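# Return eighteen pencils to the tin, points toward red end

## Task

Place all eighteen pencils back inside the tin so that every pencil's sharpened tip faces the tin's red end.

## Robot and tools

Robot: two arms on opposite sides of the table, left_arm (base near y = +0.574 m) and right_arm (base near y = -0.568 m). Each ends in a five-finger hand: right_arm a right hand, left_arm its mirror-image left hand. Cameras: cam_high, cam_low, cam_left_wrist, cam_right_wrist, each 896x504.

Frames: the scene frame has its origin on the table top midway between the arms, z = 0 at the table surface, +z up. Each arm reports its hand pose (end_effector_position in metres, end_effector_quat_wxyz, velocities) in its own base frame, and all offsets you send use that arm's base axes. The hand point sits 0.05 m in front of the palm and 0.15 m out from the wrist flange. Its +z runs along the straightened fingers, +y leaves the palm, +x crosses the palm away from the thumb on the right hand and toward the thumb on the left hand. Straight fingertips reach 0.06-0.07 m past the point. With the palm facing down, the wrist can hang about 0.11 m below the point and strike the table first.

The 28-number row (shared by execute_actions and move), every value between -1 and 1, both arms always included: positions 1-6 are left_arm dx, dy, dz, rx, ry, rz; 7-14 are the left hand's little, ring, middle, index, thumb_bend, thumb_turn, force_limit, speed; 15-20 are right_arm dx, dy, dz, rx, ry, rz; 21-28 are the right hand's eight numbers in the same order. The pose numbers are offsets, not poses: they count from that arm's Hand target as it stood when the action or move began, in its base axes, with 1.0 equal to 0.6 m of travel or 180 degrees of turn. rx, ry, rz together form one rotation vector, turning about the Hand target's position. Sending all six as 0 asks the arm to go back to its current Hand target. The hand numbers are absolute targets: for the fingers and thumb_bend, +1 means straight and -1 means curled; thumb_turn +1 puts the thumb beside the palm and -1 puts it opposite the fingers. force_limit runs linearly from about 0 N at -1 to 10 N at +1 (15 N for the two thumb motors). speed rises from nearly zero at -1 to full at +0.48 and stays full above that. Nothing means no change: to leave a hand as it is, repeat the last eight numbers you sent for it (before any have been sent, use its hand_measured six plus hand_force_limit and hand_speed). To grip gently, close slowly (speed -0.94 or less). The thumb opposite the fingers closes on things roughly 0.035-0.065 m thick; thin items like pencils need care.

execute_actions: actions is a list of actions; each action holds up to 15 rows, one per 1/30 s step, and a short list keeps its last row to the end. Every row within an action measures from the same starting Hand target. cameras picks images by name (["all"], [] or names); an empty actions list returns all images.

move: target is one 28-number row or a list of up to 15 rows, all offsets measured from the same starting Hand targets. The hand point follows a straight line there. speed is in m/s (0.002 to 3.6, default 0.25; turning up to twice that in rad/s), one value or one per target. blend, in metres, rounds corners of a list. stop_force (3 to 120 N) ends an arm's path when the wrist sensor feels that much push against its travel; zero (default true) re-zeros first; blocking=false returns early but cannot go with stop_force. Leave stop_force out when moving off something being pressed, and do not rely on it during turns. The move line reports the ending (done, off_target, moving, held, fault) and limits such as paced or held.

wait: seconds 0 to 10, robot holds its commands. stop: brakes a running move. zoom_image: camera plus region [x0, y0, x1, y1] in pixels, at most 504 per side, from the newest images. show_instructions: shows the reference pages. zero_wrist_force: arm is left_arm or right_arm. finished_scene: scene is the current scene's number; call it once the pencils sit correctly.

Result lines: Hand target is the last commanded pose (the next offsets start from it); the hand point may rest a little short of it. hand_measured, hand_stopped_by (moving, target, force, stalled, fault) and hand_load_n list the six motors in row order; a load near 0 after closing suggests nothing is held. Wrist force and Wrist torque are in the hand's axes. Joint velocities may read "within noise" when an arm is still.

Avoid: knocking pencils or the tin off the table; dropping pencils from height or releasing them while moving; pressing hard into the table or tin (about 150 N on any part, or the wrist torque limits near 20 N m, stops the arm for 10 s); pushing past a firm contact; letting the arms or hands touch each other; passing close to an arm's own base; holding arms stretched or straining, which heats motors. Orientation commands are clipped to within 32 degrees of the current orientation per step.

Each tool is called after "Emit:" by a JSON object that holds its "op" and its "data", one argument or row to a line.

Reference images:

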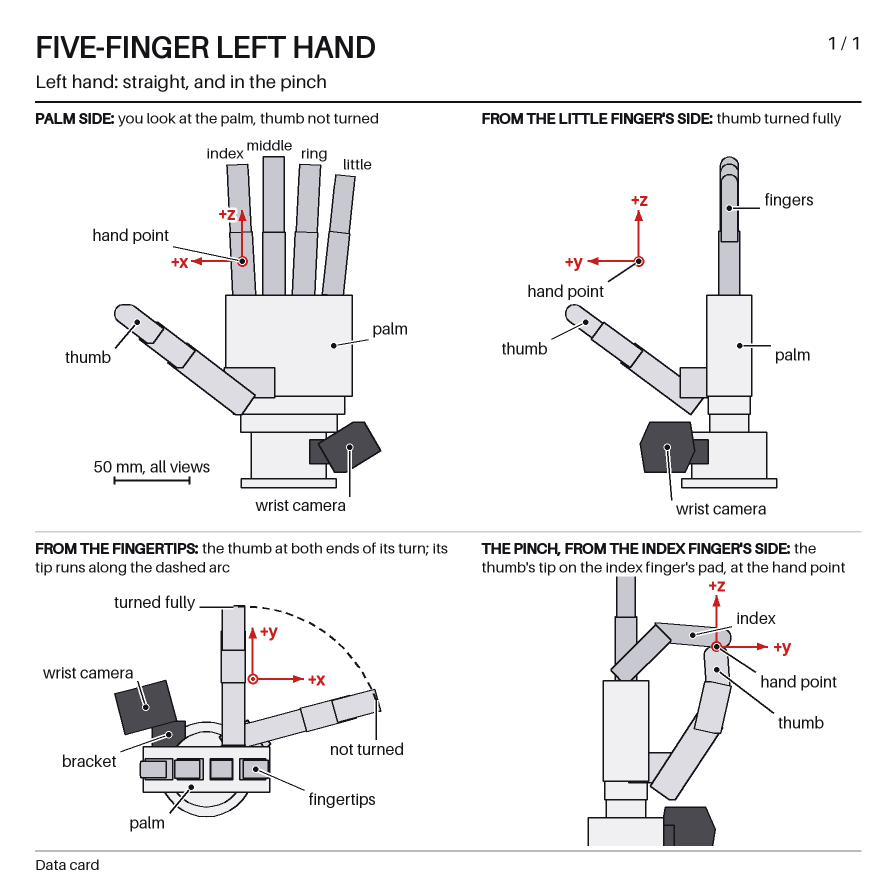

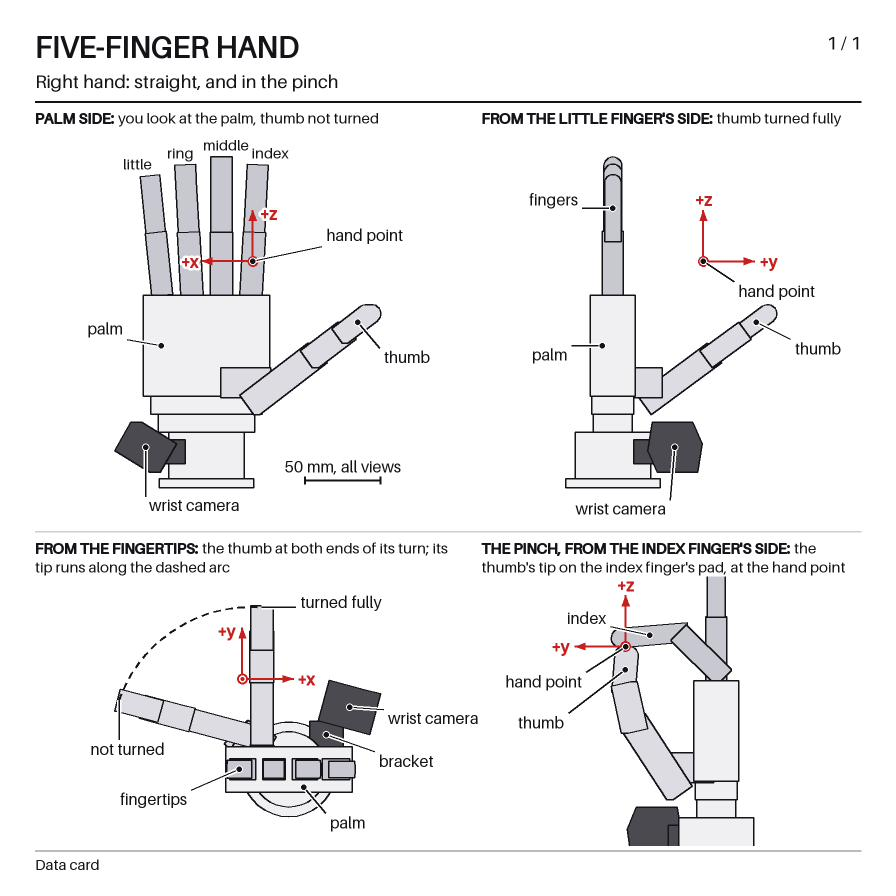

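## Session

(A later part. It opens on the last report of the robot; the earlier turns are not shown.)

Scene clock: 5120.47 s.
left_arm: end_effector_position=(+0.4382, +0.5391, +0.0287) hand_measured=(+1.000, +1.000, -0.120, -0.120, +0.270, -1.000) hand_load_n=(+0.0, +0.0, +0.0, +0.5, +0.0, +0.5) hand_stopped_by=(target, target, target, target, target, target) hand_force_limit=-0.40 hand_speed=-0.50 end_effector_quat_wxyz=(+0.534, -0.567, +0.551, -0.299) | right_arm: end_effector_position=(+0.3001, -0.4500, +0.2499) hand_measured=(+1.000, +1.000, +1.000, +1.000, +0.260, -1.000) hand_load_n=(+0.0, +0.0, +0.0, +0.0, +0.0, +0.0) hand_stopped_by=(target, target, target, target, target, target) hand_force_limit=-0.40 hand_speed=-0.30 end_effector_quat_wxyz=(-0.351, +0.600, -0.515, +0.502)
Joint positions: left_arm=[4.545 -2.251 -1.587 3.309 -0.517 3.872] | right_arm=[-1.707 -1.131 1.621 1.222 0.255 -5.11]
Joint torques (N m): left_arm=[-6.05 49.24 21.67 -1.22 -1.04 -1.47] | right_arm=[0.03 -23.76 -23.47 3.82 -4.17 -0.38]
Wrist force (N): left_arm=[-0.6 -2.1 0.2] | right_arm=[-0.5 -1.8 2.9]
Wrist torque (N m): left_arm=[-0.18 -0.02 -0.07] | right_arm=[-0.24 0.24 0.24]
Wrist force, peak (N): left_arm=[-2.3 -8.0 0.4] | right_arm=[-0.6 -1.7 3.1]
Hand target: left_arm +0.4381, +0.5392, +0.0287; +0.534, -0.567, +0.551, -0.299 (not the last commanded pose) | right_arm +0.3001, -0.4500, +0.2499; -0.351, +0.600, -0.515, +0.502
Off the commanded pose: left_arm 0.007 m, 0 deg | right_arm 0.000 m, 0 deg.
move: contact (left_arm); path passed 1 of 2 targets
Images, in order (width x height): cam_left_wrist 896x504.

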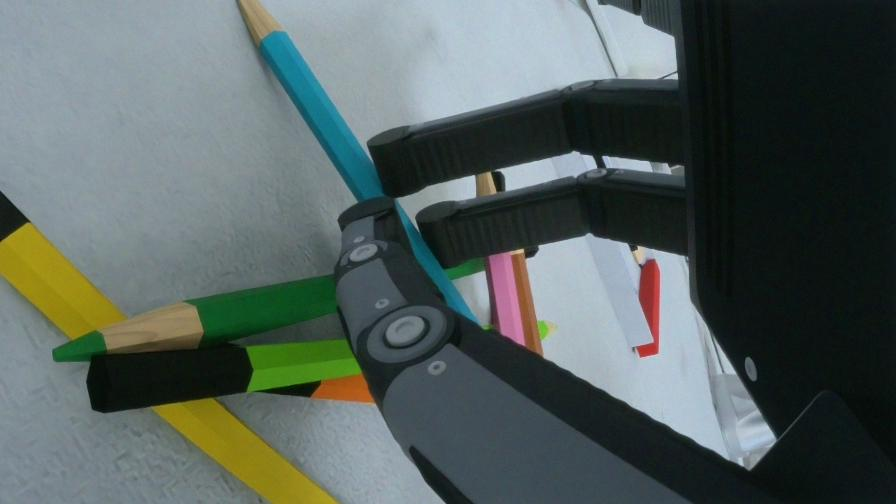

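Emit:
{"op": "move", "data": {
  "target": [
    [0,0,0.008,0,0,0,1,1,-0.12,-0.12,0.27,-1,-0.4,-0.5,0,0,0,0,0,0,1,1,1,1,0.26,-1,-0.4,-0.3],
    [-0.0060,0.0243,0.008,0,0,0,1,1,-0.12,-0.12,0.27,-1,-0.4,-0.5,0,0,0,0,0,0,1,1,1,1,0.26,-1,-0.4,-0.3],
    [-0.0060,0.0243,-0.015,0,0,0,1,1,-0.12,-0.12,0.27,-1,-0.4,-0.5,0,0,0,0,0,0,1,1,1,1,0.26,-1,-0.4,-0.3]
  ],
  "speed": [0.04, 0.04, 0.015],
  "stop_force": 3,
  "cameras": ["cam_left_wrist"]
}}

Scene clock: 5132.53 s.
left_arm: end_effector_position=(+0.4345, +0.5538, +0.0299) hand_measured=(+1.000, +1.000, -0.120, -0.120, +0.270, -1.000) hand_load_n=(+0.0, +0.0, +0.0, +0.5, +0.0, +0.5) hand_stopped_by=(target, target, target, target, target, target) hand_force_limit=-0.40 hand_speed=-0.50 end_effector_quat_wxyz=(+0.534, -0.567, +0.551, -0.299) | right_arm: end_effector_position=(+0.3001, -0.4500, +0.2499) hand_measured=(+1.000, +1.000, +1.000, +1.000, +0.260, -1.000) hand_load_n=(+0.0, +0.0, +0.0, +0.0, +0.0, +0.0) hand_stopped_by=(target, target, target, target, target, target) hand_force_limit=-0.40 hand_speed=-0.30 end_effector_quat_wxyz=(-0.351, +0.600, -0.515, +0.502)
Joint positions: left_arm=[4.557 -2.274 -1.541 3.276 -0.508 3.884] | right_arm=[-1.707 -1.131 1.621 1.222 0.255 -5.11]
Joint torques (N m): left_arm=[8.57 48.51 21.34 -2.12 1.64 2.27] | right_arm=[0.28 -24 -23.08 3.76 -4.1 -0.41]
Wrist force (N): left_arm=[-1.7 -4.7 -0.1] | right_arm=[-0.3 -1.7 2.9]
Wrist torque (N m): left_arm=[-0.22 -0.02 -0.18] | right_arm=[-0.23 0.20 0.25]
Wrist force, peak (N): left_arm=[-3.4 -9.3 -1.0] | right_arm=[-0.5 -2.1 2.9]
Hand target: left_arm +0.4345, +0.5538, +0.0299; +0.534, -0.567, +0.551, -0.299 (not the last commanded pose) | right_arm +0.3001, -0.4500, +0.2499; -0.351, +0.600, -0.515, +0.502
Off the commanded pose: left_arm 0.010 m, 0 deg | right_arm 0.000 m, 0 deg.
move: contact (left_arm); path passed 2 of 3 targets
Images, in order (width x height): cam_left_wrist 896x504.

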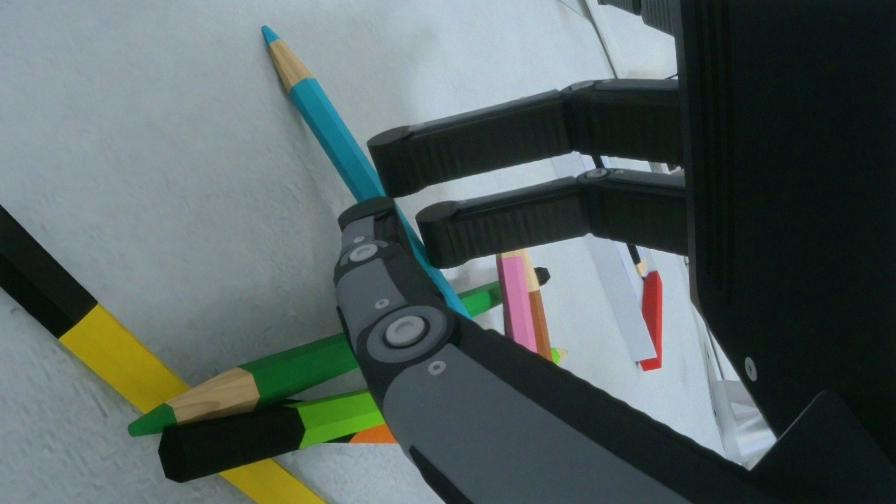

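Emit:
{"op": "move", "data": {
  "target": [
    [0,0,0.008,0,0,0,1,1,-0.12,-0.12,0.27,-1,-0.4,-0.5,0,0,0,0,0,0,1,1,1,1,0.26,-1,-0.4,-0.3],
    [0.0107,0.0025,0.008,0,0,0,1,1,-0.12,-0.12,0.27,-1,-0.4,-0.5,0,0,0,0,0,0,1,1,1,1,0.26,-1,-0.4,-0.3],
    [0.0107,0.0025,-0.015,0,0,0,1,1,-0.12,-0.12,0.27,-1,-0.4,-0.5,0,0,0,0,0,0,1,1,1,1,0.26,-1,-0.4,-0.3]
  ],
  "speed": [0.04, 0.04, 0.015],
  "stop_force": 3,
  "cameras": ["cam_left_wrist"]
}}

Scene clock: 5143.73 s.
left_arm: end_effector_position=(+0.4345, +0.5539, +0.0302) hand_measured=(+1.000, +1.000, -0.120, -0.120, +0.270, -1.000) hand_load_n=(+0.0, +0.0, +0.0, +0.0, +0.0, +0.0) hand_stopped_by=(target, target, target, target, target, target) hand_force_limit=-0.40 hand_speed=-0.50 end_effector_quat_wxyz=(+0.534, -0.567, +0.551, -0.299) | right_arm: end_effector_position=(+0.3001, -0.4500, +0.2499) hand_measured=(+1.000, +1.000, +1.000, +1.000, +0.260, -1.000) hand_load_n=(+0.0, +0.0, +0.0, +0.0, +0.0, +0.0) hand_stopped_by=(target, target, target, target, target, target) hand_force_limit=-0.40 hand_speed=-0.30 end_effector_quat_wxyz=(-0.351, +0.600, -0.515, +0.502)
Joint positions: left_arm=[4.557 -2.274 -1.541 3.276 -0.508 3.884] | right_arm=[-1.707 -1.131 1.621 1.222 0.255 -5.11]
Joint torques (N m): left_arm=[8.85 43.28 8.5 -2.66 1.66 2.12] | right_arm=[-0.18 -24.31 -22.98 3.7 -4.23 -0.34]
Wrist force (N): left_arm=[-1.1 -2.3 0.2] | right_arm=[-0.5 -2.0 2.9]
Wrist torque (N m): left_arm=[-0.20 0.02 -0.19] | right_arm=[-0.27 0.23 0.24]
Wrist force, peak (N): left_arm=[-1.8 -4.9 -0.1] | right_arm=[-0.6 -1.8 3.0]
Hand target: left_arm +0.4345, +0.5539, +0.0302; +0.534, -0.567, +0.551, -0.299 (not the last commanded pose) | right_arm +0.3001, -0.4500, +0.2499; -0.351, +0.600, -0.515, +0.502
Off the commanded pose: left_arm 0.011 m, 0 deg | right_arm 0.000 m, 0 deg.
move: contact (left_arm); path passed 0 of 3 targets
Images, in order (width x height): cam_left_wrist 896x504.

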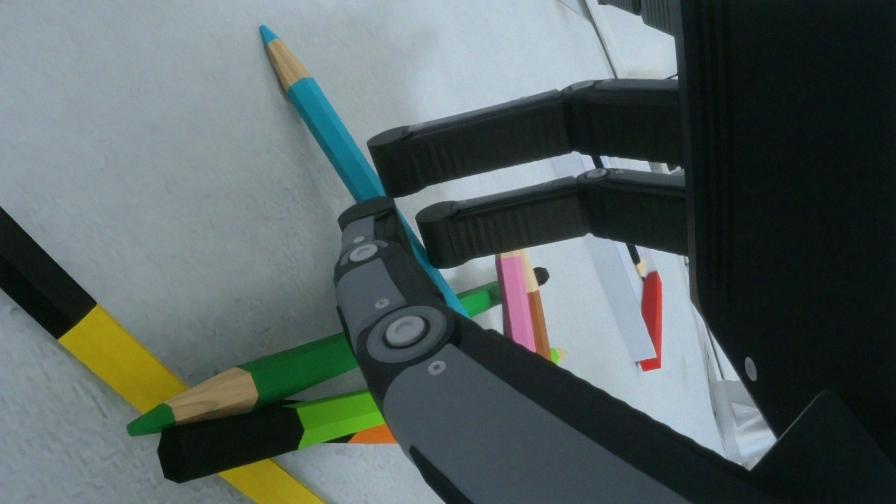

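Emit:
{"op": "move", "data": {
  "target": [
    [0,0,0.0083,0,0,0,1,1,-0.12,-0.12,0.27,-1,-0.4,-0.5,0,0,0,0,0,0,1,1,1,1,0.26,-1,-0.4,-0.3],
    [0.0107,0.0025,0.0083,0,0,0,1,1,-0.12,-0.12,0.27,-1,-0.4,-0.5,0,0,0,0,0,0,1,1,1,1,0.26,-1,-0.4,-0.3]
  ],
  "speed": [0.04, 0.04]
}}

Emit:
{"op": "move", "data": {
  "target": [
    [0,0,-0.0233,0,0,0,1,1,-0.12,-0.12,0.27,-1,-0.4,-0.5,0,0,0,0,0,0,1,1,1,1,0.26,-1,-0.4,-0.3]
  ],
  "speed": [0.015],
  "stop_force": 3,
  "cameras": ["cam_left_wrist"]
}}

Scene clock: 5151.73 s.
left_arm: end_effector_position=(+0.4410, +0.5554, +0.0352) hand_measured=(+1.000, +1.000, -0.120, -0.120, +0.270, -1.000) hand_load_n=(+0.0, +0.0, +0.0, +0.0, +0.0, +0.0) hand_stopped_by=(target, target, target, target, target, target) hand_force_limit=-0.40 hand_speed=-0.50 end_effector_quat_wxyz=(+0.534, -0.567, +0.551, -0.299) end_effector_velocity=(-0.002, -0.001, +0.000) end_effector_angular_velocity=(+0.003, -0.001, -0.003) | right_arm: end_effector_position=(+0.3001, -0.4500, +0.2499) hand_measured=(+1.000, +1.000, +1.000, +1.000, +0.260, -1.000) hand_load_n=(+0.0, +0.0, +0.5, +0.0, +0.0, +0.0) hand_stopped_by=(target, target, target, target, target, target) hand_force_limit=-0.40 hand_speed=-0.30 end_effector_quat_wxyz=(-0.351, +0.600, -0.515, +0.502)
Joint positions: left_arm=[4.545 -2.272 -1.527 3.27 -0.518 3.871] | right_arm=[-1.707 -1.131 1.621 1.222 0.255 -5.11]
Joint velocities: left_arm=[0.004 0.001 -0.005 0 0.006 0.007] | right_arm=[within noise]
Joint torques (N m): left_arm=[10.04 50.87 8.2 -1.8 2.18 1.98] | right_arm=[-0.53 -24.64 -23.54 3.63 -4.18 -0.3]
Wrist force (N): left_arm=[-0.4 -0.7 0.3] | right_arm=[-0.4 -2.0 2.7]
Wrist torque (N m): left_arm=[-0.19 0.01 -0.14] | right_arm=[-0.26 0.22 0.24]
Wrist force, peak (N): left_arm=[-1.1 -2.7 0.3] | right_arm=[-0.7 -1.8 3.1]
Hand target: left_arm +0.4409, +0.5554, +0.0352; +0.534, -0.567, +0.551, -0.299 | right_arm +0.3001, -0.4500, +0.2499; -0.351, +0.600, -0.515, +0.502
Off the commanded pose: left_arm 0.000 m, 0 deg | right_arm 0.000 m, 0 deg.
move: done

Scene clock: 5153.77 s.
left_arm: end_effector_position=(+0.4409, +0.5554, +0.0212) hand_measured=(+1.000, +1.000, -0.120, -0.120, +0.270, -1.000) hand_load_n=(+0.0, +0.0, +0.0, +0.0, +0.0, +0.0) hand_stopped_by=(target, target, target, target, target, target) hand_force_limit=-0.40 hand_speed=-0.50 end_effector_quat_wxyz=(+0.534, -0.567, +0.551, -0.299) | right_arm: end_effector_position=(+0.3001, -0.4500, +0.2499) hand_measured=(+1.000, +1.000, +1.000, +1.000, +0.260, -1.000) hand_load_n=(+0.0, +0.0, +0.0, +0.0, +0.0, +0.0) hand_stopped_by=(target, target, target, target, target, target) hand_force_limit=-0.40 hand_speed=-0.30 end_effector_quat_wxyz=(-0.351, +0.600, -0.515, +0.502)
Joint positions: left_arm=[4.545 -2.292 -1.534 3.297 -0.517 3.872] | right_arm=[-1.707 -1.131 1.621 1.222 0.255 -5.11]
Joint torques (N m): left_arm=[10.26 51.21 22.64 -2.92 2.33 -0.69] | right_arm=[-1.06 -24.02 -22.72 3.76 -4.2 -0.32]
Wrist force (N): left_arm=[-0.3 -0.6 0.3] | right_arm=[-0.5 -1.8 2.6]
Wrist torque (N m): left_arm=[-0.18 -0.01 -0.14] | right_arm=[-0.23 0.24 0.24]
Wrist force, peak (N): left_arm=[-0.3 -1.0 0.6] | right_arm=[-0.7 -1.8 3.1]
Hand target: left_arm +0.4409, +0.5554, +0.0212; +0.534, -0.567, +0.551, -0.299 | right_arm +0.3001, -0.4500, +0.2499; -0.351, +0.600, -0.515, +0.502
Off the commanded pose: left_arm 0.000 m, 0 deg | right_arm 0.000 m, 0 deg.
move: done
Images, in order (width x height): cam_left_wrist 896x504.

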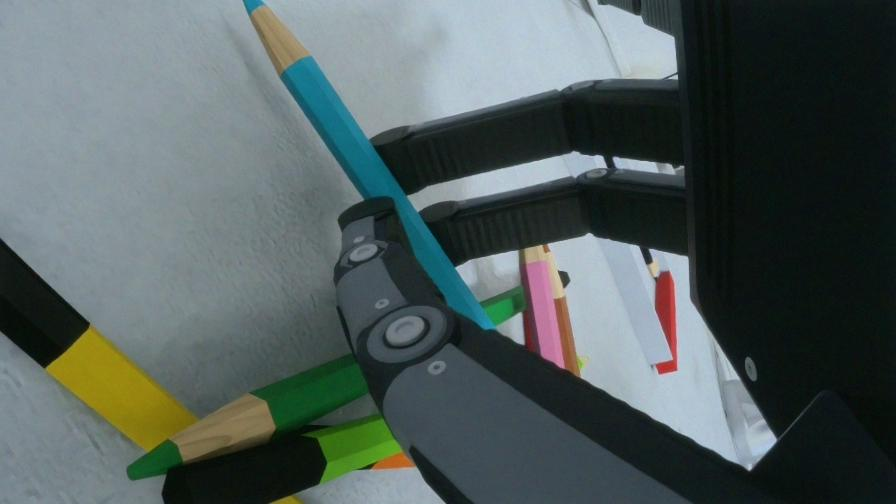

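Emit:
{"op": "move", "data": {
  "target": [
    [0,0,0,0,0,0,1,1,-0.6,-0.6,0.27,-1,-0.75,-0.92,0,0,0,0,0,0,1,1,1,1,0.26,-1,-0.4,-0.3],
    [0,0,0,0,0,0,1,1,-0.65,-0.65,0.27,-1,-0.4,-0.92,0,0,0,0,0,0,1,1,1,1,0.26,-1,-0.4,-0.3]
  ],
  "speed": 0.02,
  "cameras": ["cam_left_wrist"]
}}

Scene clock: 5160.27 s.
left_arm: end_effector_position=(+0.4409, +0.5554, +0.0212) hand_measured=(+1.000, +1.000, -0.178, -0.200, +0.272, -1.000) hand_load_n=(+0.0, +0.0, +5.0, +3.0, +6.0, +0.0) hand_stopped_by=(target, target, force, force, target, target) hand_force_limit=-0.40 hand_speed=-0.92 end_effector_quat_wxyz=(+0.534, -0.567, +0.551, -0.299) | right_arm: end_effector_position=(+0.3001, -0.4500, +0.2499) hand_measured=(+1.000, +1.000, +1.000, +1.000, +0.260, -1.000) hand_load_n=(+0.0, +0.0, +0.0, +0.0, +0.5, +0.0) hand_stopped_by=(target, target, target, target, target, target) hand_force_limit=-0.40 hand_speed=-0.30 end_effector_quat_wxyz=(-0.351, +0.600, -0.515, +0.502)
Joint positions: left_arm=[4.545 -2.292 -1.534 3.297 -0.517 3.872] | right_arm=[-1.707 -1.131 1.621 1.222 0.255 -5.11]
Joint torques (N m): left_arm=[9.67 51.38 22.78 -2.73 2.08 -2.33] | right_arm=[-0.67 -24.8 -22.52 3.75 -4.18 -0.36]
Wrist force (N): left_arm=[-0.3 -0.5 0.4] | right_arm=[-0.5 -1.8 2.9]
Wrist torque (N m): left_arm=[-0.18 0.00 -0.13] | right_arm=[-0.24 0.22 0.25]
Wrist force, peak (N): left_arm=[-0.6 -0.8 0.7] | right_arm=[-0.3 -1.9 3.1]
Hand target: left_arm +0.4409, +0.5554, +0.0212; +0.534, -0.567, +0.551, -0.299 | right_arm +0.3001, -0.4500, +0.2499; -0.351, +0.600, -0.515, +0.502
Off the commanded pose: left_arm 0.000 m, 0 deg | right_arm 0.000 m, 0 deg.
move: done
Images, in order (width x height): cam_left_wrist 896x504.

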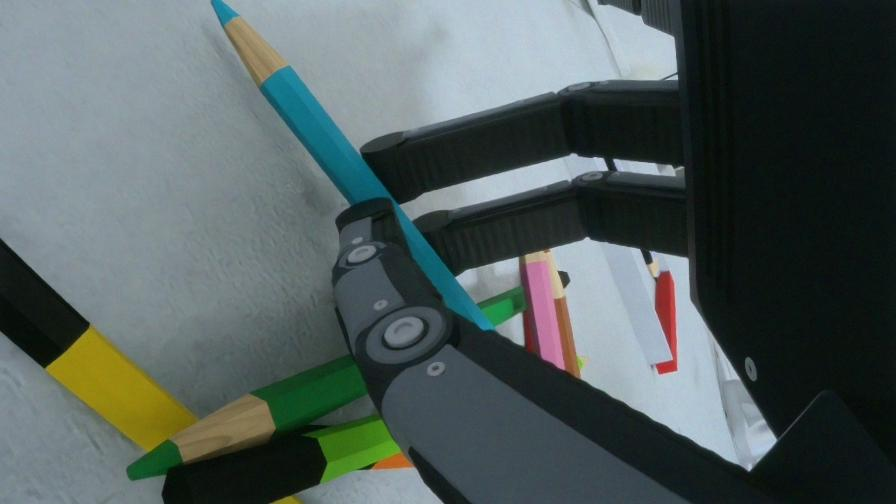

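Emit:
{"op": "move", "data": {
  "target": [
    [0,0,0.0167,0,0,0,1,1,-0.65,-0.65,0.27,-1,-0.4,-0.92,0,0,0,0,0,0,1,1,1,1,0.26,-1,-0.4,-0.3],
    [0,0,0.2,0,0,0,1,1,-0.65,-0.65,0.27,-1,-0.4,-0.92,0,0,0,0,0,0,1,1,1,1,0.26,-1,-0.4,-0.3],
    [0.0318,-0.2257,0.2313,0,0,0.21,1,1,-0.65,-0.65,0.27,-1,-0.4,-0.92,0,0,0,0,0,0,1,1,1,1,0.26,-1,-0.4,-0.3],
    [0.0985,-0.4923,0.1313,0,0,0.428,1,1,-0.65,-0.65,0.27,-1,-0.4,-0.92,0,0,0,0,0,0,1,1,1,1,0.26,-1,-0.4,-0.3]
  ],
  "speed": [0.01, 0.1, 0.2, 0.2],
  "blend": [0, 0.02, 0.03, 0],
  "cameras": ["cam_left_wrist", "cam_high"]
}}

Scene clock: 5183.97 s.
left_arm: end_effector_position=(+0.5000, +0.2600, +0.1000) hand_measured=(+1.000, +1.000, -0.178, -0.200, +0.272, -1.000) hand_load_n=(+0.0, -0.5, +5.0, +3.5, +5.5, +0.0) hand_stopped_by=(target, target, force, force, target, target) hand_force_limit=-0.40 hand_speed=-0.92 end_effector_quat_wxyz=(-0.605, +0.787, -0.078, -0.099) end_effector_velocity=(+0.000, +0.000, +0.000) end_effector_angular_velocity=(-0.001, -0.002, +0.001) | right_arm: end_effector_position=(+0.3001, -0.4500, +0.2499) hand_measured=(+1.000, +1.000, +1.000, +1.000, +0.260, -1.000) hand_load_n=(+0.0, +0.0, +0.0, +0.0, +0.0, +0.0) hand_stopped_by=(target, target, target, target, target, target) hand_force_limit=-0.40 hand_speed=-0.30 end_effector_quat_wxyz=(-0.351, +0.600, -0.515, +0.502)
Joint positions: left_arm=[3.478 -2.139 -1.605 2.982 -2.772 2.675] | right_arm=[-1.707 -1.131 1.621 1.222 0.255 -5.11]
Joint velocities: left_arm=[0 0 0 -0.003 0 -0.005] | right_arm=[within noise]
Joint torques (N m): left_arm=[-6.95 32.14 20.88 -3.63 -3.05 -2.2] | right_arm=[-1.22 -24.23 -21.8 3.76 -4.19 -0.18]
Wrist force (N): left_arm=[-0.5 -0.6 0.6] | right_arm=[-0.3 -1.8 2.9]
Wrist torque (N m): left_arm=[-0.19 0.02 -0.10] | right_arm=[-0.23 0.21 0.25]
Wrist force, peak (N): left_arm=[-1.5 -0.9 0.2] | right_arm=[-0.4 -2.0 3.0]
Hand target: left_arm +0.5000, +0.2600, +0.1000; -0.605, +0.787, -0.078, -0.099 | right_arm +0.3001, -0.4500, +0.2499; -0.351, +0.600, -0.515, +0.502
Off the commanded pose: left_arm 0.000 m, 0 deg | right_arm 0.000 m, 0 deg.
move: done
Images, in order (width x height): cam_high 896x504, cam_left_wrist 896x504.

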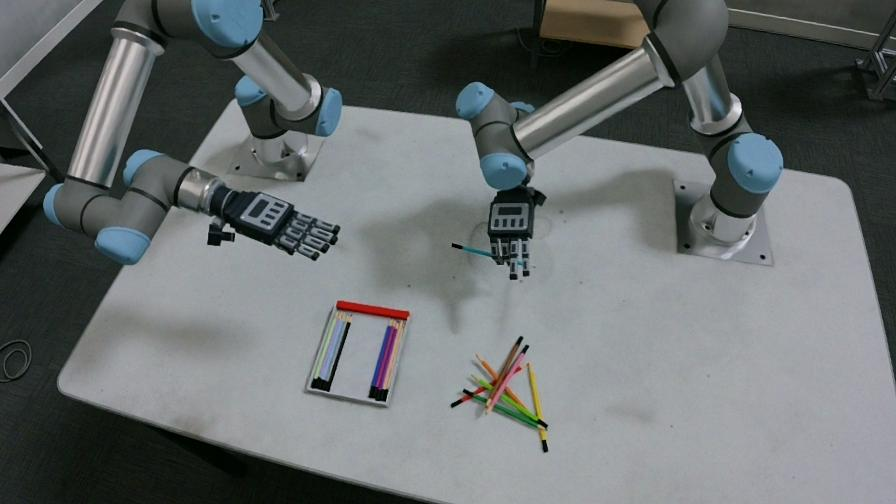

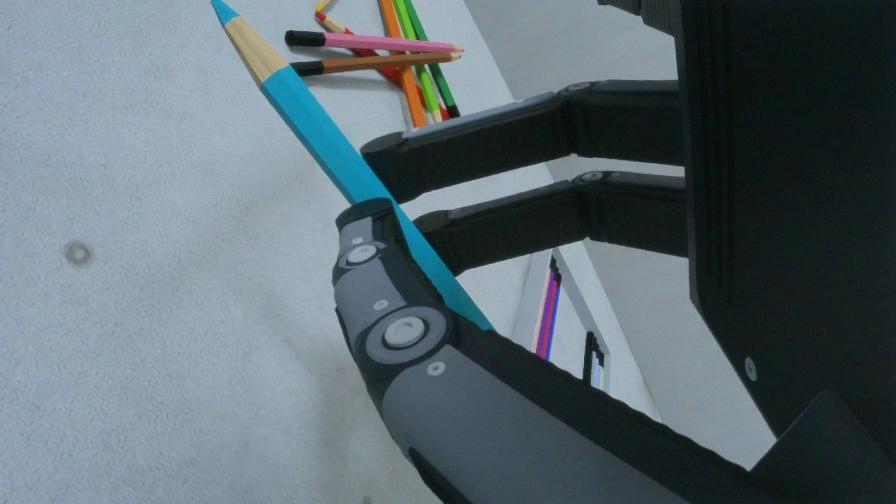

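Emit:
{"op": "wait", "data": {
  "seconds": 0,
  "cameras": ["cam_low", "cam_high"]
}}

Emit:
{"op": "zoom_image", "data": {
  "camera": "cam_low",
  "region": [470, 150, 650, 300]
}}

Emit:
{"op": "zoom_image", "data": {
  "camera": "cam_high",
  "region": [430, 200, 560, 300]
}}

Scene clock: 5197.73 s.
left_arm: end_effector_position=(+0.5000, +0.2600, +0.1000) hand_measured=(+1.000, +1.000, -0.178, -0.200, +0.272, -1.000) hand_load_n=(+0.0, -0.5, +5.0, +3.0, +6.0, +0.0) hand_stopped_by=(target, target, force, force, target, target) hand_force_limit=-0.40 hand_speed=-0.92 end_effector_quat_wxyz=(-0.605, +0.787, -0.078, -0.099) | right_arm: end_effector_position=(+0.3001, -0.4500, +0.2499) hand_measured=(+1.000, +1.000, +1.000, +1.000, +0.260, -1.000) hand_load_n=(+0.0, +0.0, +0.0, +0.0, +0.0, +0.0) hand_stopped_by=(target, target, target, target, target, target) hand_force_limit=-0.40 hand_speed=-0.30 end_effector_quat_wxyz=(-0.351, +0.600, -0.515, +0.502)
Joint positions: left_arm=[3.478 -2.139 -1.605 2.981 -2.772 2.674] | right_arm=[-1.707 -1.131 1.621 1.222 0.255 -5.11]
Joint torques (N m): left_arm=[-9.06 28.79 22.79 -3.6 -2.8 -2.05] | right_arm=[-1.64 -24.55 -22.32 3.71 -4.15 -0.19]
Wrist force (N): left_arm=[-0.3 -0.5 0.5] | right_arm=[-0.6 -1.8 2.9]
Wrist torque (N m): left_arm=[-0.17 -0.01 -0.09] | right_arm=[-0.25 0.25 0.23]
Wrist force, peak (N): left_arm=[-0.6 -0.4 0.8] | right_arm=[-0.5 -1.9 3.0]
Hand target: left_arm +0.5000, +0.2600, +0.1000; -0.605, +0.787, -0.078, -0.099 | right_arm +0.3001, -0.4500, +0.2499; -0.351, +0.600, -0.515, +0.502
Off the commanded pose: left_arm 0.000 m, 0 deg | right_arm 0.000 m, 0 deg.
Images, in order (width x height): cam_high 896x504, cam_low 896x504.

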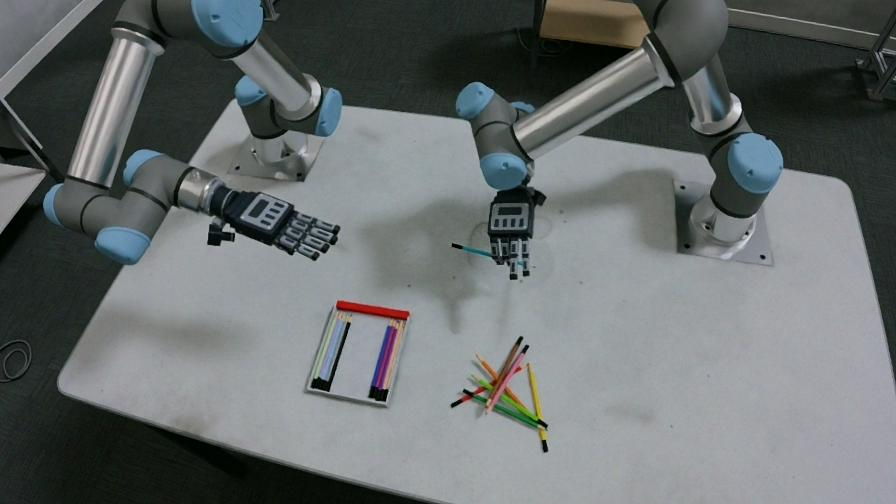

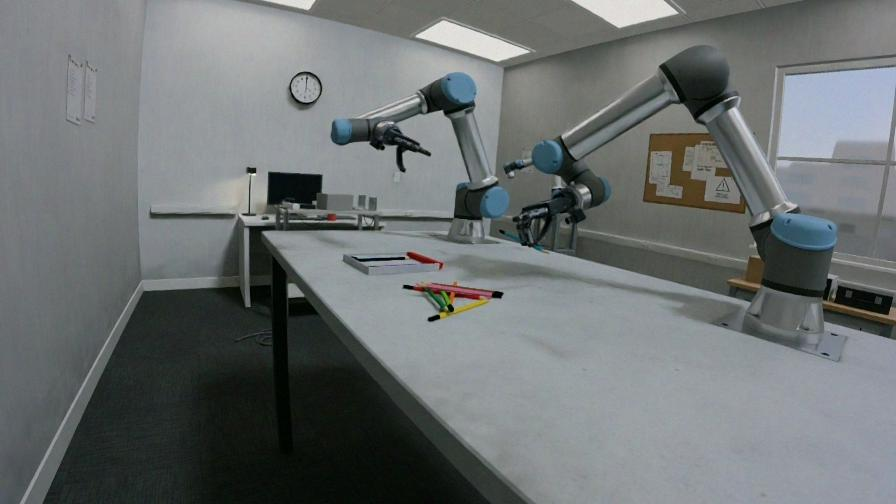

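Scaled by 2.800 from the camera's 896x504 image, which has a finer 1280x720 frame.

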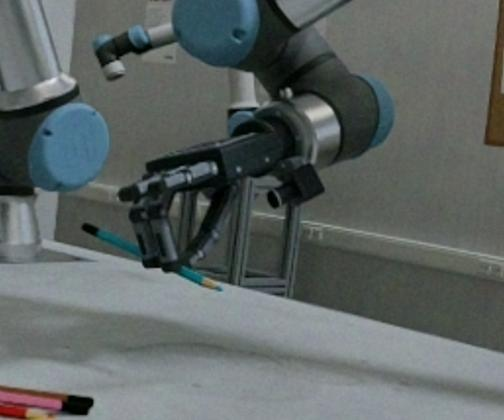

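Scaled by 3.877 from the camera's 896x504 image, which has a finer 1280x720 frame.

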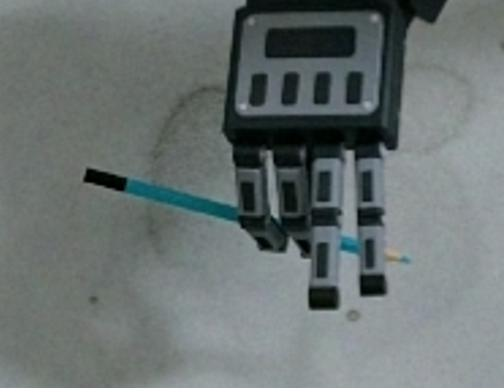

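Emit:
{"op": "move", "data": {
  "target": [
    [0,0,-0.1,0,0.05,0,1,1,-0.65,-0.65,0.27,-1,-0.4,-0.92,0,0,0,0,0,0,1,1,1,1,0.26,-1,-0.4,-0.3]
  ],
  "speed": 0.1
}}

Emit:
{"op": "move", "data": {
  "target": [
    [0,0,-0.055,0,0,0,1,1,-0.65,-0.65,0.27,-1,-0.4,-0.92,0,0,0,0,0,0,1,1,1,1,0.26,-1,-0.4,-0.3]
  ],
  "speed": [0.012],
  "stop_force": 3,
  "cameras": ["cam_low", "cam_left_wrist"]
}}

Emit:
{"op": "zoom_image", "data": {
  "camera": "cam_low",
  "region": [470, 180, 590, 300]
}}

Scene clock: 5209.37 s.
left_arm: end_effector_position=(+0.5001, +0.2599, +0.0401) hand_measured=(+1.000, +1.000, -0.178, -0.200, +0.272, -1.000) hand_load_n=(+0.0, +0.0, +5.0, +3.0, +5.5, +0.0) hand_stopped_by=(target, target, force, force, target, target) hand_force_limit=-0.40 hand_speed=-0.92 end_effector_quat_wxyz=(-0.597, +0.776, -0.125, -0.160) | right_arm: end_effector_position=(+0.3001, -0.4500, +0.2499) hand_measured=(+1.000, +1.000, +1.000, +1.000, +0.260, -1.000) hand_load_n=(+0.0, +0.0, +0.0, +0.0, +0.0, +0.5) hand_stopped_by=(target, target, target, target, target, target) hand_force_limit=-0.40 hand_speed=-0.30 end_effector_quat_wxyz=(-0.351, +0.600, -0.515, +0.502)
Joint positions: left_arm=[3.465 -2.283 -1.559 3.003 -2.818 2.751] | right_arm=[-1.707 -1.131 1.621 1.222 0.255 -5.11]
Joint torques (N m): left_arm=[7.74 36.28 8.58 -3.33 0.59 -2.01] | right_arm=[-1.54 -24.28 -21.57 3.75 -4.1 -0.15]
Wrist force (N): left_arm=[-0.4 -0.6 0.6] | right_arm=[-0.5 -1.6 2.8]
Wrist torque (N m): left_arm=[-0.21 0.01 -0.18] | right_arm=[-0.21 0.23 0.25]
Wrist force, peak (N): left_arm=[-0.8 -1.1 0.3] | right_arm=[-0.6 -1.9 3.0]
Hand target: left_arm +0.5000, +0.2600, +0.0400; -0.597, +0.776, -0.125, -0.160 | right_arm +0.3001, -0.4500, +0.2499; -0.351, +0.600, -0.515, +0.502
Off the commanded pose: left_arm 0.000 m, 0 deg | right_arm 0.000 m, 0 deg.
move: done

Scene clock: 5212.73 s.
left_arm: end_effector_position=(+0.5000, +0.2600, +0.0125) hand_measured=(+1.000, +1.000, -0.178, -0.200, +0.272, -1.000) hand_load_n=(+0.0, -0.5, +5.0, +2.5, +6.0, +0.0) hand_stopped_by=(target, target, force, force, target, target) hand_force_limit=-0.40 hand_speed=-0.92 end_effector_quat_wxyz=(-0.597, +0.776, -0.125, -0.160) | right_arm: end_effector_position=(+0.3001, -0.4500, +0.2499) hand_measured=(+1.000, +1.000, +1.000, +1.000, +0.260, -1.000) hand_load_n=(+0.0, -0.5, +0.0, +0.0, +0.0, +0.0) hand_stopped_by=(target, target, target, target, target, target) hand_force_limit=-0.40 hand_speed=-0.30 end_effector_quat_wxyz=(-0.351, +0.600, -0.515, +0.502)
Joint positions: left_arm=[3.465 -2.326 -1.568 3.055 -2.818 2.751] | right_arm=[-1.707 -1.131 1.621 1.222 0.255 -5.11]
Joint torques (N m): left_arm=[9.11 48.97 20.03 -4.11 0.43 -0.13] | right_arm=[-1.83 -24.37 -21.44 3.73 -4.04 -0.18]
Wrist force (N): left_arm=[-1.5 -3.1 -0.3] | right_arm=[-0.7 -1.8 2.8]
Wrist torque (N m): left_arm=[-0.17 0.00 -0.19] | right_arm=[-0.23 0.27 0.23]
Wrist force, peak (N): left_arm=[-3.2 -7.8 -1.2] | right_arm=[-0.6 -2.0 3.0]
Hand target: left_arm +0.5000, +0.2600, +0.0125; -0.597, +0.776, -0.125, -0.160 (not the last commanded pose) | right_arm +0.3001, -0.4500, +0.2499; -0.351, +0.600, -0.515, +0.502
Off the commanded pose: left_arm 0.006 m, 0 deg | right_arm 0.000 m, 0 deg.
move: contact (left_arm)
Images, in order (width x height): cam_low 896x504, cam_left_wrist 896x504.

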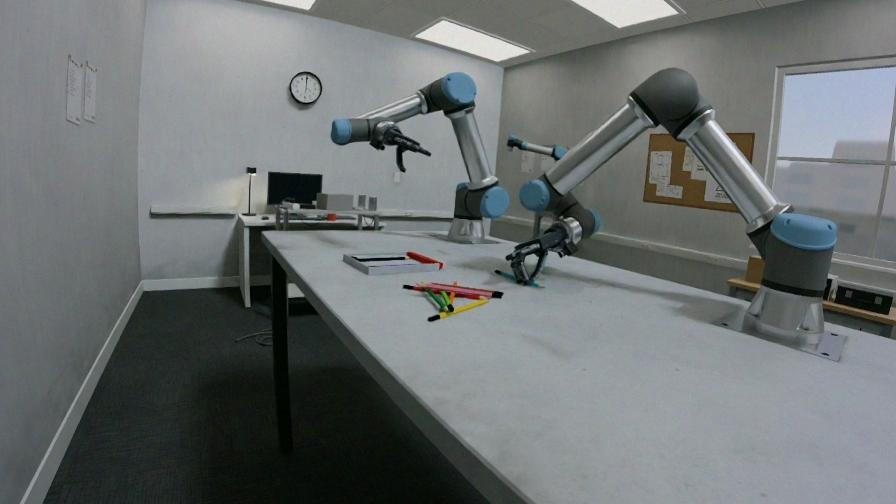

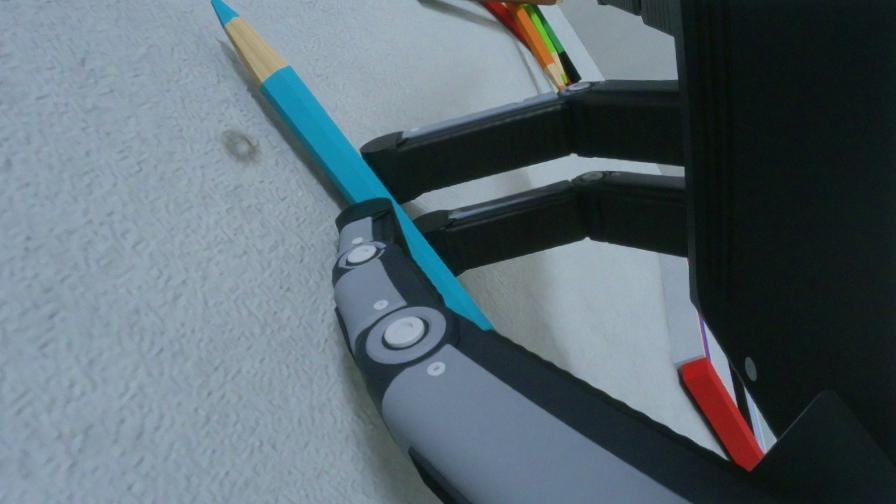

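Scaled by 4.200 from the camera's 896x504 image, which has a finer 1280x720 frame.

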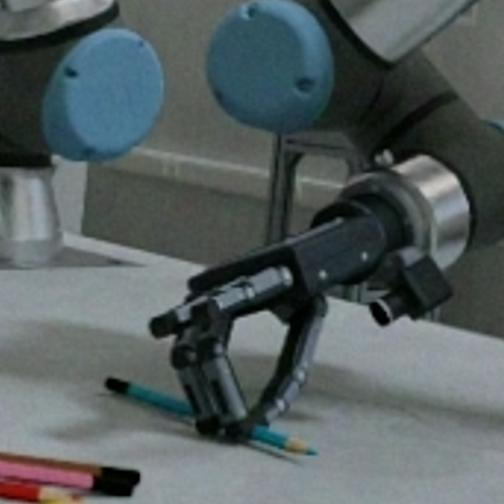

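Emit:
{"op": "move", "data": {
  "target": [
    [0,0,0.0005,0,0,0,1,1,-0.08,-0.08,0.27,-1,-0.4,-0.88,0,0,0,0,0,0,1,1,1,1,0.26,-1,-0.4,-0.3],
    [0,0,0.12,0,0,0,1,1,-0.08,-0.08,0.27,-1,-0.4,-0.88,0,0,0,0,0,0,1,1,1,1,0.26,-1,-0.4,-0.3]
  ],
  "speed": [0.05,0.12],
  "cameras": ["cam_left_wrist"]
}}

Scene clock: 5220.00 s.
left_arm: end_effector_position=(+0.5000, +0.2600, +0.0845) hand_measured=(+1.000, +1.000, -0.080, -0.080, +0.270, -1.000) hand_load_n=(+0.0, +0.0, +0.0, +0.0, +0.0, +0.0) hand_stopped_by=(target, target, target, target, target, target) hand_force_limit=-0.40 hand_speed=-0.88 end_effector_quat_wxyz=(-0.597, +0.776, -0.125, -0.160) | right_arm: end_effector_position=(+0.3001, -0.4500, +0.2499) hand_measured=(+1.000, +1.000, +1.000, +1.000, +0.260, -1.000) hand_load_n=(+0.0, -0.5, +0.0, -0.5, +0.0, -0.5) hand_stopped_by=(target, target, target, target, target, target) hand_force_limit=-0.40 hand_speed=-0.30 end_effector_quat_wxyz=(-0.351, +0.600, -0.515, +0.502)
Joint positions: left_arm=[3.465 -2.219 -1.534 2.915 -2.817 2.751] | right_arm=[-1.707 -1.131 1.621 1.222 0.255 -5.11]
Joint torques (N m): left_arm=[8.88 44.02 9.02 -0.57 -0.92 -0.57] | right_arm=[-2.65 -23.9 -21.27 3.72 -4.15 -0.11]
Wrist force (N): left_arm=[-0.2 -0.6 0.4] | right_arm=[-0.4 -2.0 2.9]
Wrist torque (N m): left_arm=[-0.18 -0.02 -0.18] | right_arm=[-0.27 0.22 0.24]
Wrist force, peak (N): left_arm=[-2.0 -4.4 -1.9] | right_arm=[-0.4 -1.9 3.1]
Hand target: left_arm +0.5000, +0.2600, +0.0845; -0.597, +0.776, -0.125, -0.160 | right_arm +0.3001, -0.4500, +0.2499; -0.351, +0.600, -0.515, +0.502
Off the commanded pose: left_arm 0.000 m, 0 deg | right_arm 0.000 m, 0 deg.
move: done
Images, in order (width x height): cam_left_wrist 896x504.

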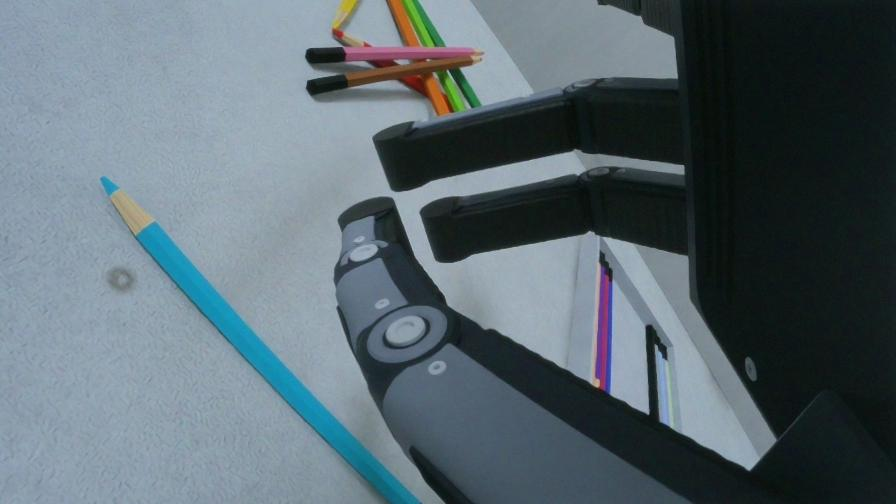

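Emit:
{"op": "move", "data": {
  "target": [
    [-0.1333,0.0333,0.1925,-0.0196,-0.0196,-0.2495,1,1,-0.12,-0.12,0.27,-1,-0.4,-0.3,0,0,0,0,0,0,1,1,-0.08,-0.08,0.27,-1,-0.4,-0.3],
    [-0.3333,0.1,0.35,-0.0393,-0.0393,-0.4989,1,1,-0.12,-0.12,0.27,-1,-0.4,-0.3,0.25,0.0833,0,0,0,-0.15,1,1,-0.08,-0.08,0.27,-1,-0.4,-0.3]
  ],
  "speed": [0.25,0.25],
  "blend": [0.04,0],
  "cameras": ["cam_high"]
}}

Emit:
{"op": "zoom_image", "data": {
  "camera": "cam_high",
  "region": [430, 200, 560, 330]
}}

Scene clock: 5242.60 s.
left_arm: end_effector_position=(+0.3000, +0.3200, +0.2945) hand_measured=(+1.000, +1.000, -0.120, -0.120, +0.270, -1.000) hand_load_n=(+0.0, -0.5, +0.0, +0.0, +0.0, +0.0) hand_stopped_by=(target, target, target, target, target, target) hand_force_limit=-0.40 hand_speed=-0.30 end_effector_quat_wxyz=(+0.497, -0.501, +0.611, -0.358) end_effector_velocity=(+0.000, +0.000, +0.000) end_effector_angular_velocity=(+0.005, +0.000, -0.001) | right_arm: end_effector_position=(+0.4501, -0.4001, +0.2499) hand_measured=(+1.000, +1.000, -0.080, -0.080, +0.270, -1.000) hand_load_n=(+0.0, +0.0, +0.0, +0.0, +0.0, +0.0) hand_stopped_by=(target, target, target, target, target, target) hand_force_limit=-0.40 hand_speed=-0.30 end_effector_quat_wxyz=(+0.224, -0.463, +0.641, -0.570)
Joint positions: left_arm=[4.904 -1.704 -1.994 1.666 -0.282 5.45] | right_arm=[-1.21 -1.531 1.831 0.012 0.955 -3.578]
Joint velocities: left_arm=[0.001 0 0 0 0 0.005] | right_arm=[within noise]
Joint torques (N m): left_arm=[-5.05 22.65 18 -4.17 1.48 2] | right_arm=[7.85 -12.51 -34.62 -1.16 2.12 0.84]
Wrist force (N): left_arm=[-0.4 -0.6 0.2] | right_arm=[-0.5 -2.7 2.3]
Wrist torque (N m): left_arm=[-0.16 0.00 -0.19] | right_arm=[-0.35 0.20 0.08]
Wrist force, peak (N): left_arm=[-1.4 -1.1 1.1] | right_arm=[-1.3 -3.3 2.7]
Hand target: left_arm +0.3000, +0.3200, +0.2945; +0.497, -0.501, +0.611, -0.358 | right_arm +0.4501, -0.4001, +0.2499; +0.224, -0.463, +0.641, -0.570
Off the commanded pose: left_arm 0.000 m, 0 deg | right_arm 0.000 m, 0 deg.
move: done; blend cut to 0 m at target 1
Images, in order (width x height): cam_high 896x504.

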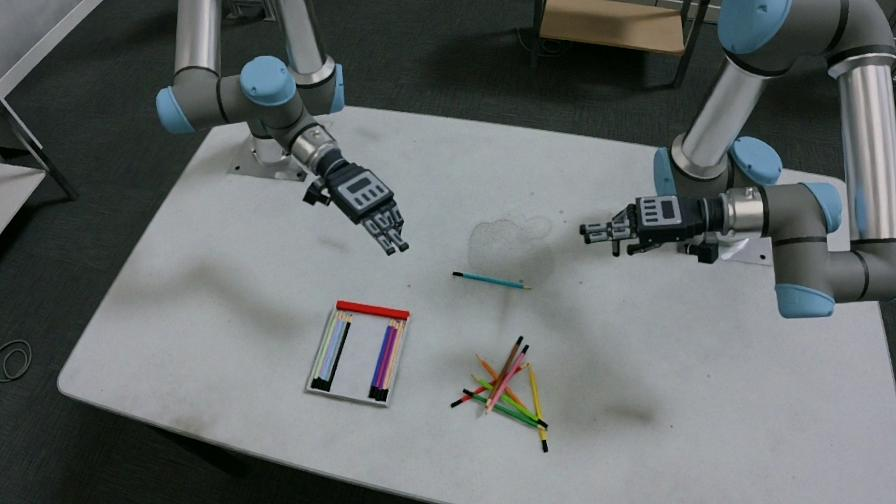

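Scaled by 3.877 from the camera's 896x504 image, which has a finer 1280x720 frame.

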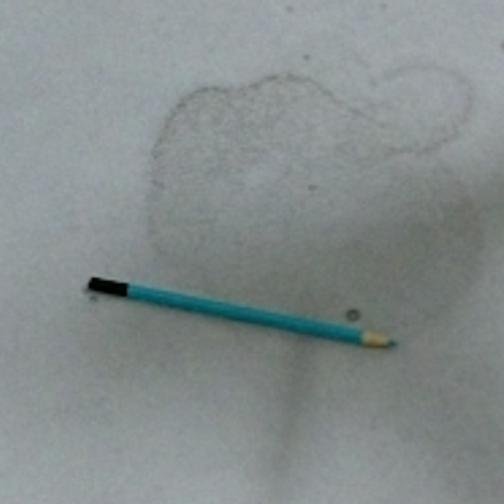

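Emit:
{"op": "move", "data": {
  "target": [
    [0,0,0,0,0,0,1,1,-0.12,-0.12,0.27,-1,-0.4,-0.3,0.2498,0.1335,-0.0832,0,0,-0.2556,1,1,-0.08,-0.08,0.27,-1,-0.4,-0.3],
    [0,0,0,0,0,0,1,1,-0.12,-0.12,0.27,-1,-0.4,-0.3,0.3415,0.1835,-0.2582,0,0,-0.339,1,1,-0.08,-0.08,0.27,-1,-0.4,-0.3]
  ],
  "blend": [0.04,0],
  "speed": 0.3,
  "cameras": ["cam_high","cam_right_wrist"]
}}

Scene clock: 5299.70 s.
left_arm: end_effector_position=(+0.3000, +0.3200, +0.2945) hand_measured=(+1.000, +1.000, -0.120, -0.120, +0.270, -1.000) hand_load_n=(+0.0, +0.0, +0.0, +0.0, +0.0, +0.0) hand_stopped_by=(target, target, target, target, target, target) hand_force_limit=-0.40 hand_speed=-0.30 end_effector_quat_wxyz=(+0.497, -0.501, +0.611, -0.358) | right_arm: end_effector_position=(+0.6550, -0.2900, +0.0949) hand_measured=(+1.000, +1.000, -0.080, -0.080, +0.270, -1.000) hand_load_n=(+0.0, +0.0, +0.0, +0.0, +0.0, +0.0) hand_stopped_by=(target, target, target, target, target, target) hand_force_limit=-0.40 hand_speed=-0.30 end_effector_quat_wxyz=(-0.097, -0.074, +0.787, -0.605)
Joint positions: left_arm=[4.904 -1.704 -1.994 1.666 -0.282 5.45] | right_arm=[-0.301 -0.622 0.938 0.519 2.797 -2.589]
Joint torques (N m): left_arm=[-7.78 24.58 22.28 -0.53 -0.27 -2.32] | right_arm=[6.97 -59.12 -11.13 3.36 4.21 0.94]
Wrist force (N): left_arm=[-0.2 -0.5 0.7] | right_arm=[-1.0 -1.3 3.0]
Wrist torque (N m): left_arm=[-0.17 -0.02 -0.18] | right_arm=[-0.20 0.29 0.11]
Wrist force, peak (N): left_arm=[-0.5 -0.9 0.7] | right_arm=[-2.0 -3.0 3.5]
Hand target: left_arm +0.3000, +0.3200, +0.2945; +0.497, -0.501, +0.611, -0.358 | right_arm +0.6550, -0.2900, +0.0950; -0.097, -0.074, +0.787, -0.605
Off the commanded pose: left_arm 0.000 m, 0 deg | right_arm 0.000 m, 0 deg.
move: done
Images, in order (width x height): cam_high 896x504, cam_right_wrist 896x504.

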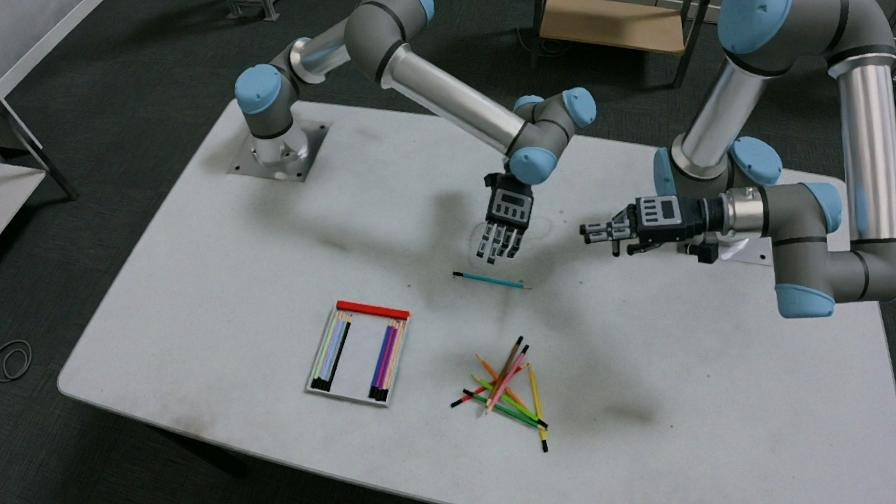

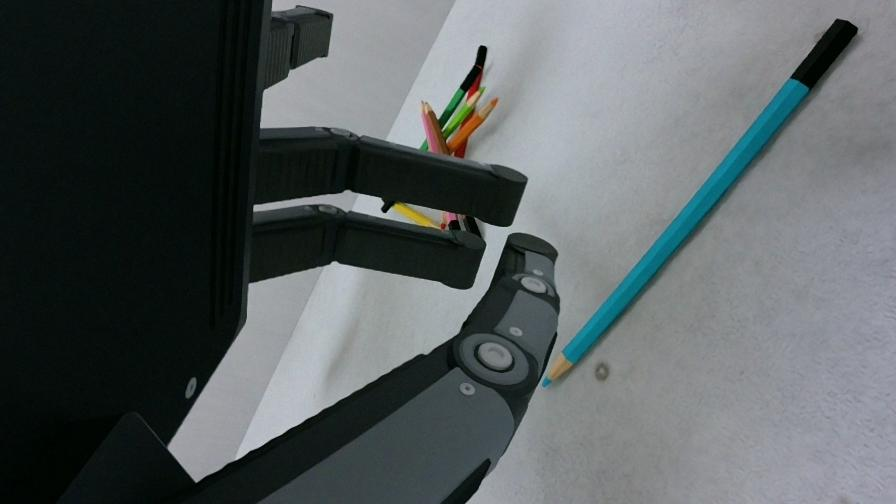

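Emit:
{"op": "move", "data": {
  "target": [0,0,0,0,0,0,1,1,-0.12,-0.12,0.27,-1,-0.4,-0.3,-0.02,0.01,-0.0833,0,0,-0.0222,1,1,-0.08,-0.08,0.27,-1,-0.4,-0.3],
  "speed": 0.12,
  "cameras": ["cam_right_wrist"]
}}

Scene clock: 5342.00 s.
left_arm: end_effector_position=(+0.3000, +0.3200, +0.2945) hand_measured=(+1.000, +1.000, -0.120, -0.120, +0.270, -1.000) hand_load_n=(+0.0, +0.0, +0.0, +0.0, +0.0, +0.0) hand_stopped_by=(target, target, target, target, target, target) hand_force_limit=-0.40 hand_speed=-0.30 end_effector_quat_wxyz=(+0.497, -0.501, +0.611, -0.358) | right_arm: end_effector_position=(+0.6431, -0.2839, +0.0451) hand_measured=(+1.000, +1.000, -0.080, -0.080, +0.270, -1.000) hand_load_n=(+0.0, +0.0, +0.0, +0.0, +0.0, +0.0) hand_stopped_by=(target, target, target, target, target, target) hand_force_limit=-0.40 hand_speed=-0.30 end_effector_quat_wxyz=(-0.118, -0.046, +0.789, -0.601)
Joint positions: left_arm=[4.904 -1.704 -1.994 1.666 -0.282 5.45] | right_arm=[-0.291 -0.515 0.903 0.639 2.845 -2.386]
Joint torques (N m): left_arm=[-6.86 28.79 22.1 -0.52 -0.18 -2.29] | right_arm=[-7.28 -54.41 -2.82 0.94 -1.62 1]
Wrist force (N): left_arm=[-0.4 -0.4 0.4] | right_arm=[-1.2 -1.5 2.9]
Wrist torque (N m): left_arm=[-0.15 0.00 -0.19] | right_arm=[-0.17 0.25 0.06]
Wrist force, peak (N): left_arm=[-0.7 -0.8 0.7] | right_arm=[-0.7 -2.9 2.9]
Hand target: left_arm +0.3000, +0.3200, +0.2945; +0.497, -0.501, +0.611, -0.358 | right_arm +0.6430, -0.2840, +0.0450; -0.118, -0.046, +0.789, -0.601
Off the commanded pose: left_arm 0.000 m, 0 deg | right_arm 0.000 m, 0 deg.
move: done
Images, in order (width x height): cam_right_wrist 896x504.

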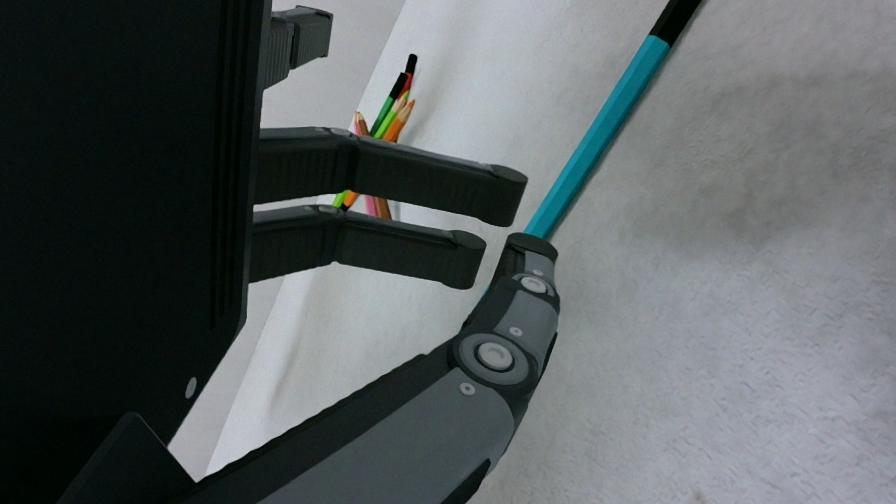

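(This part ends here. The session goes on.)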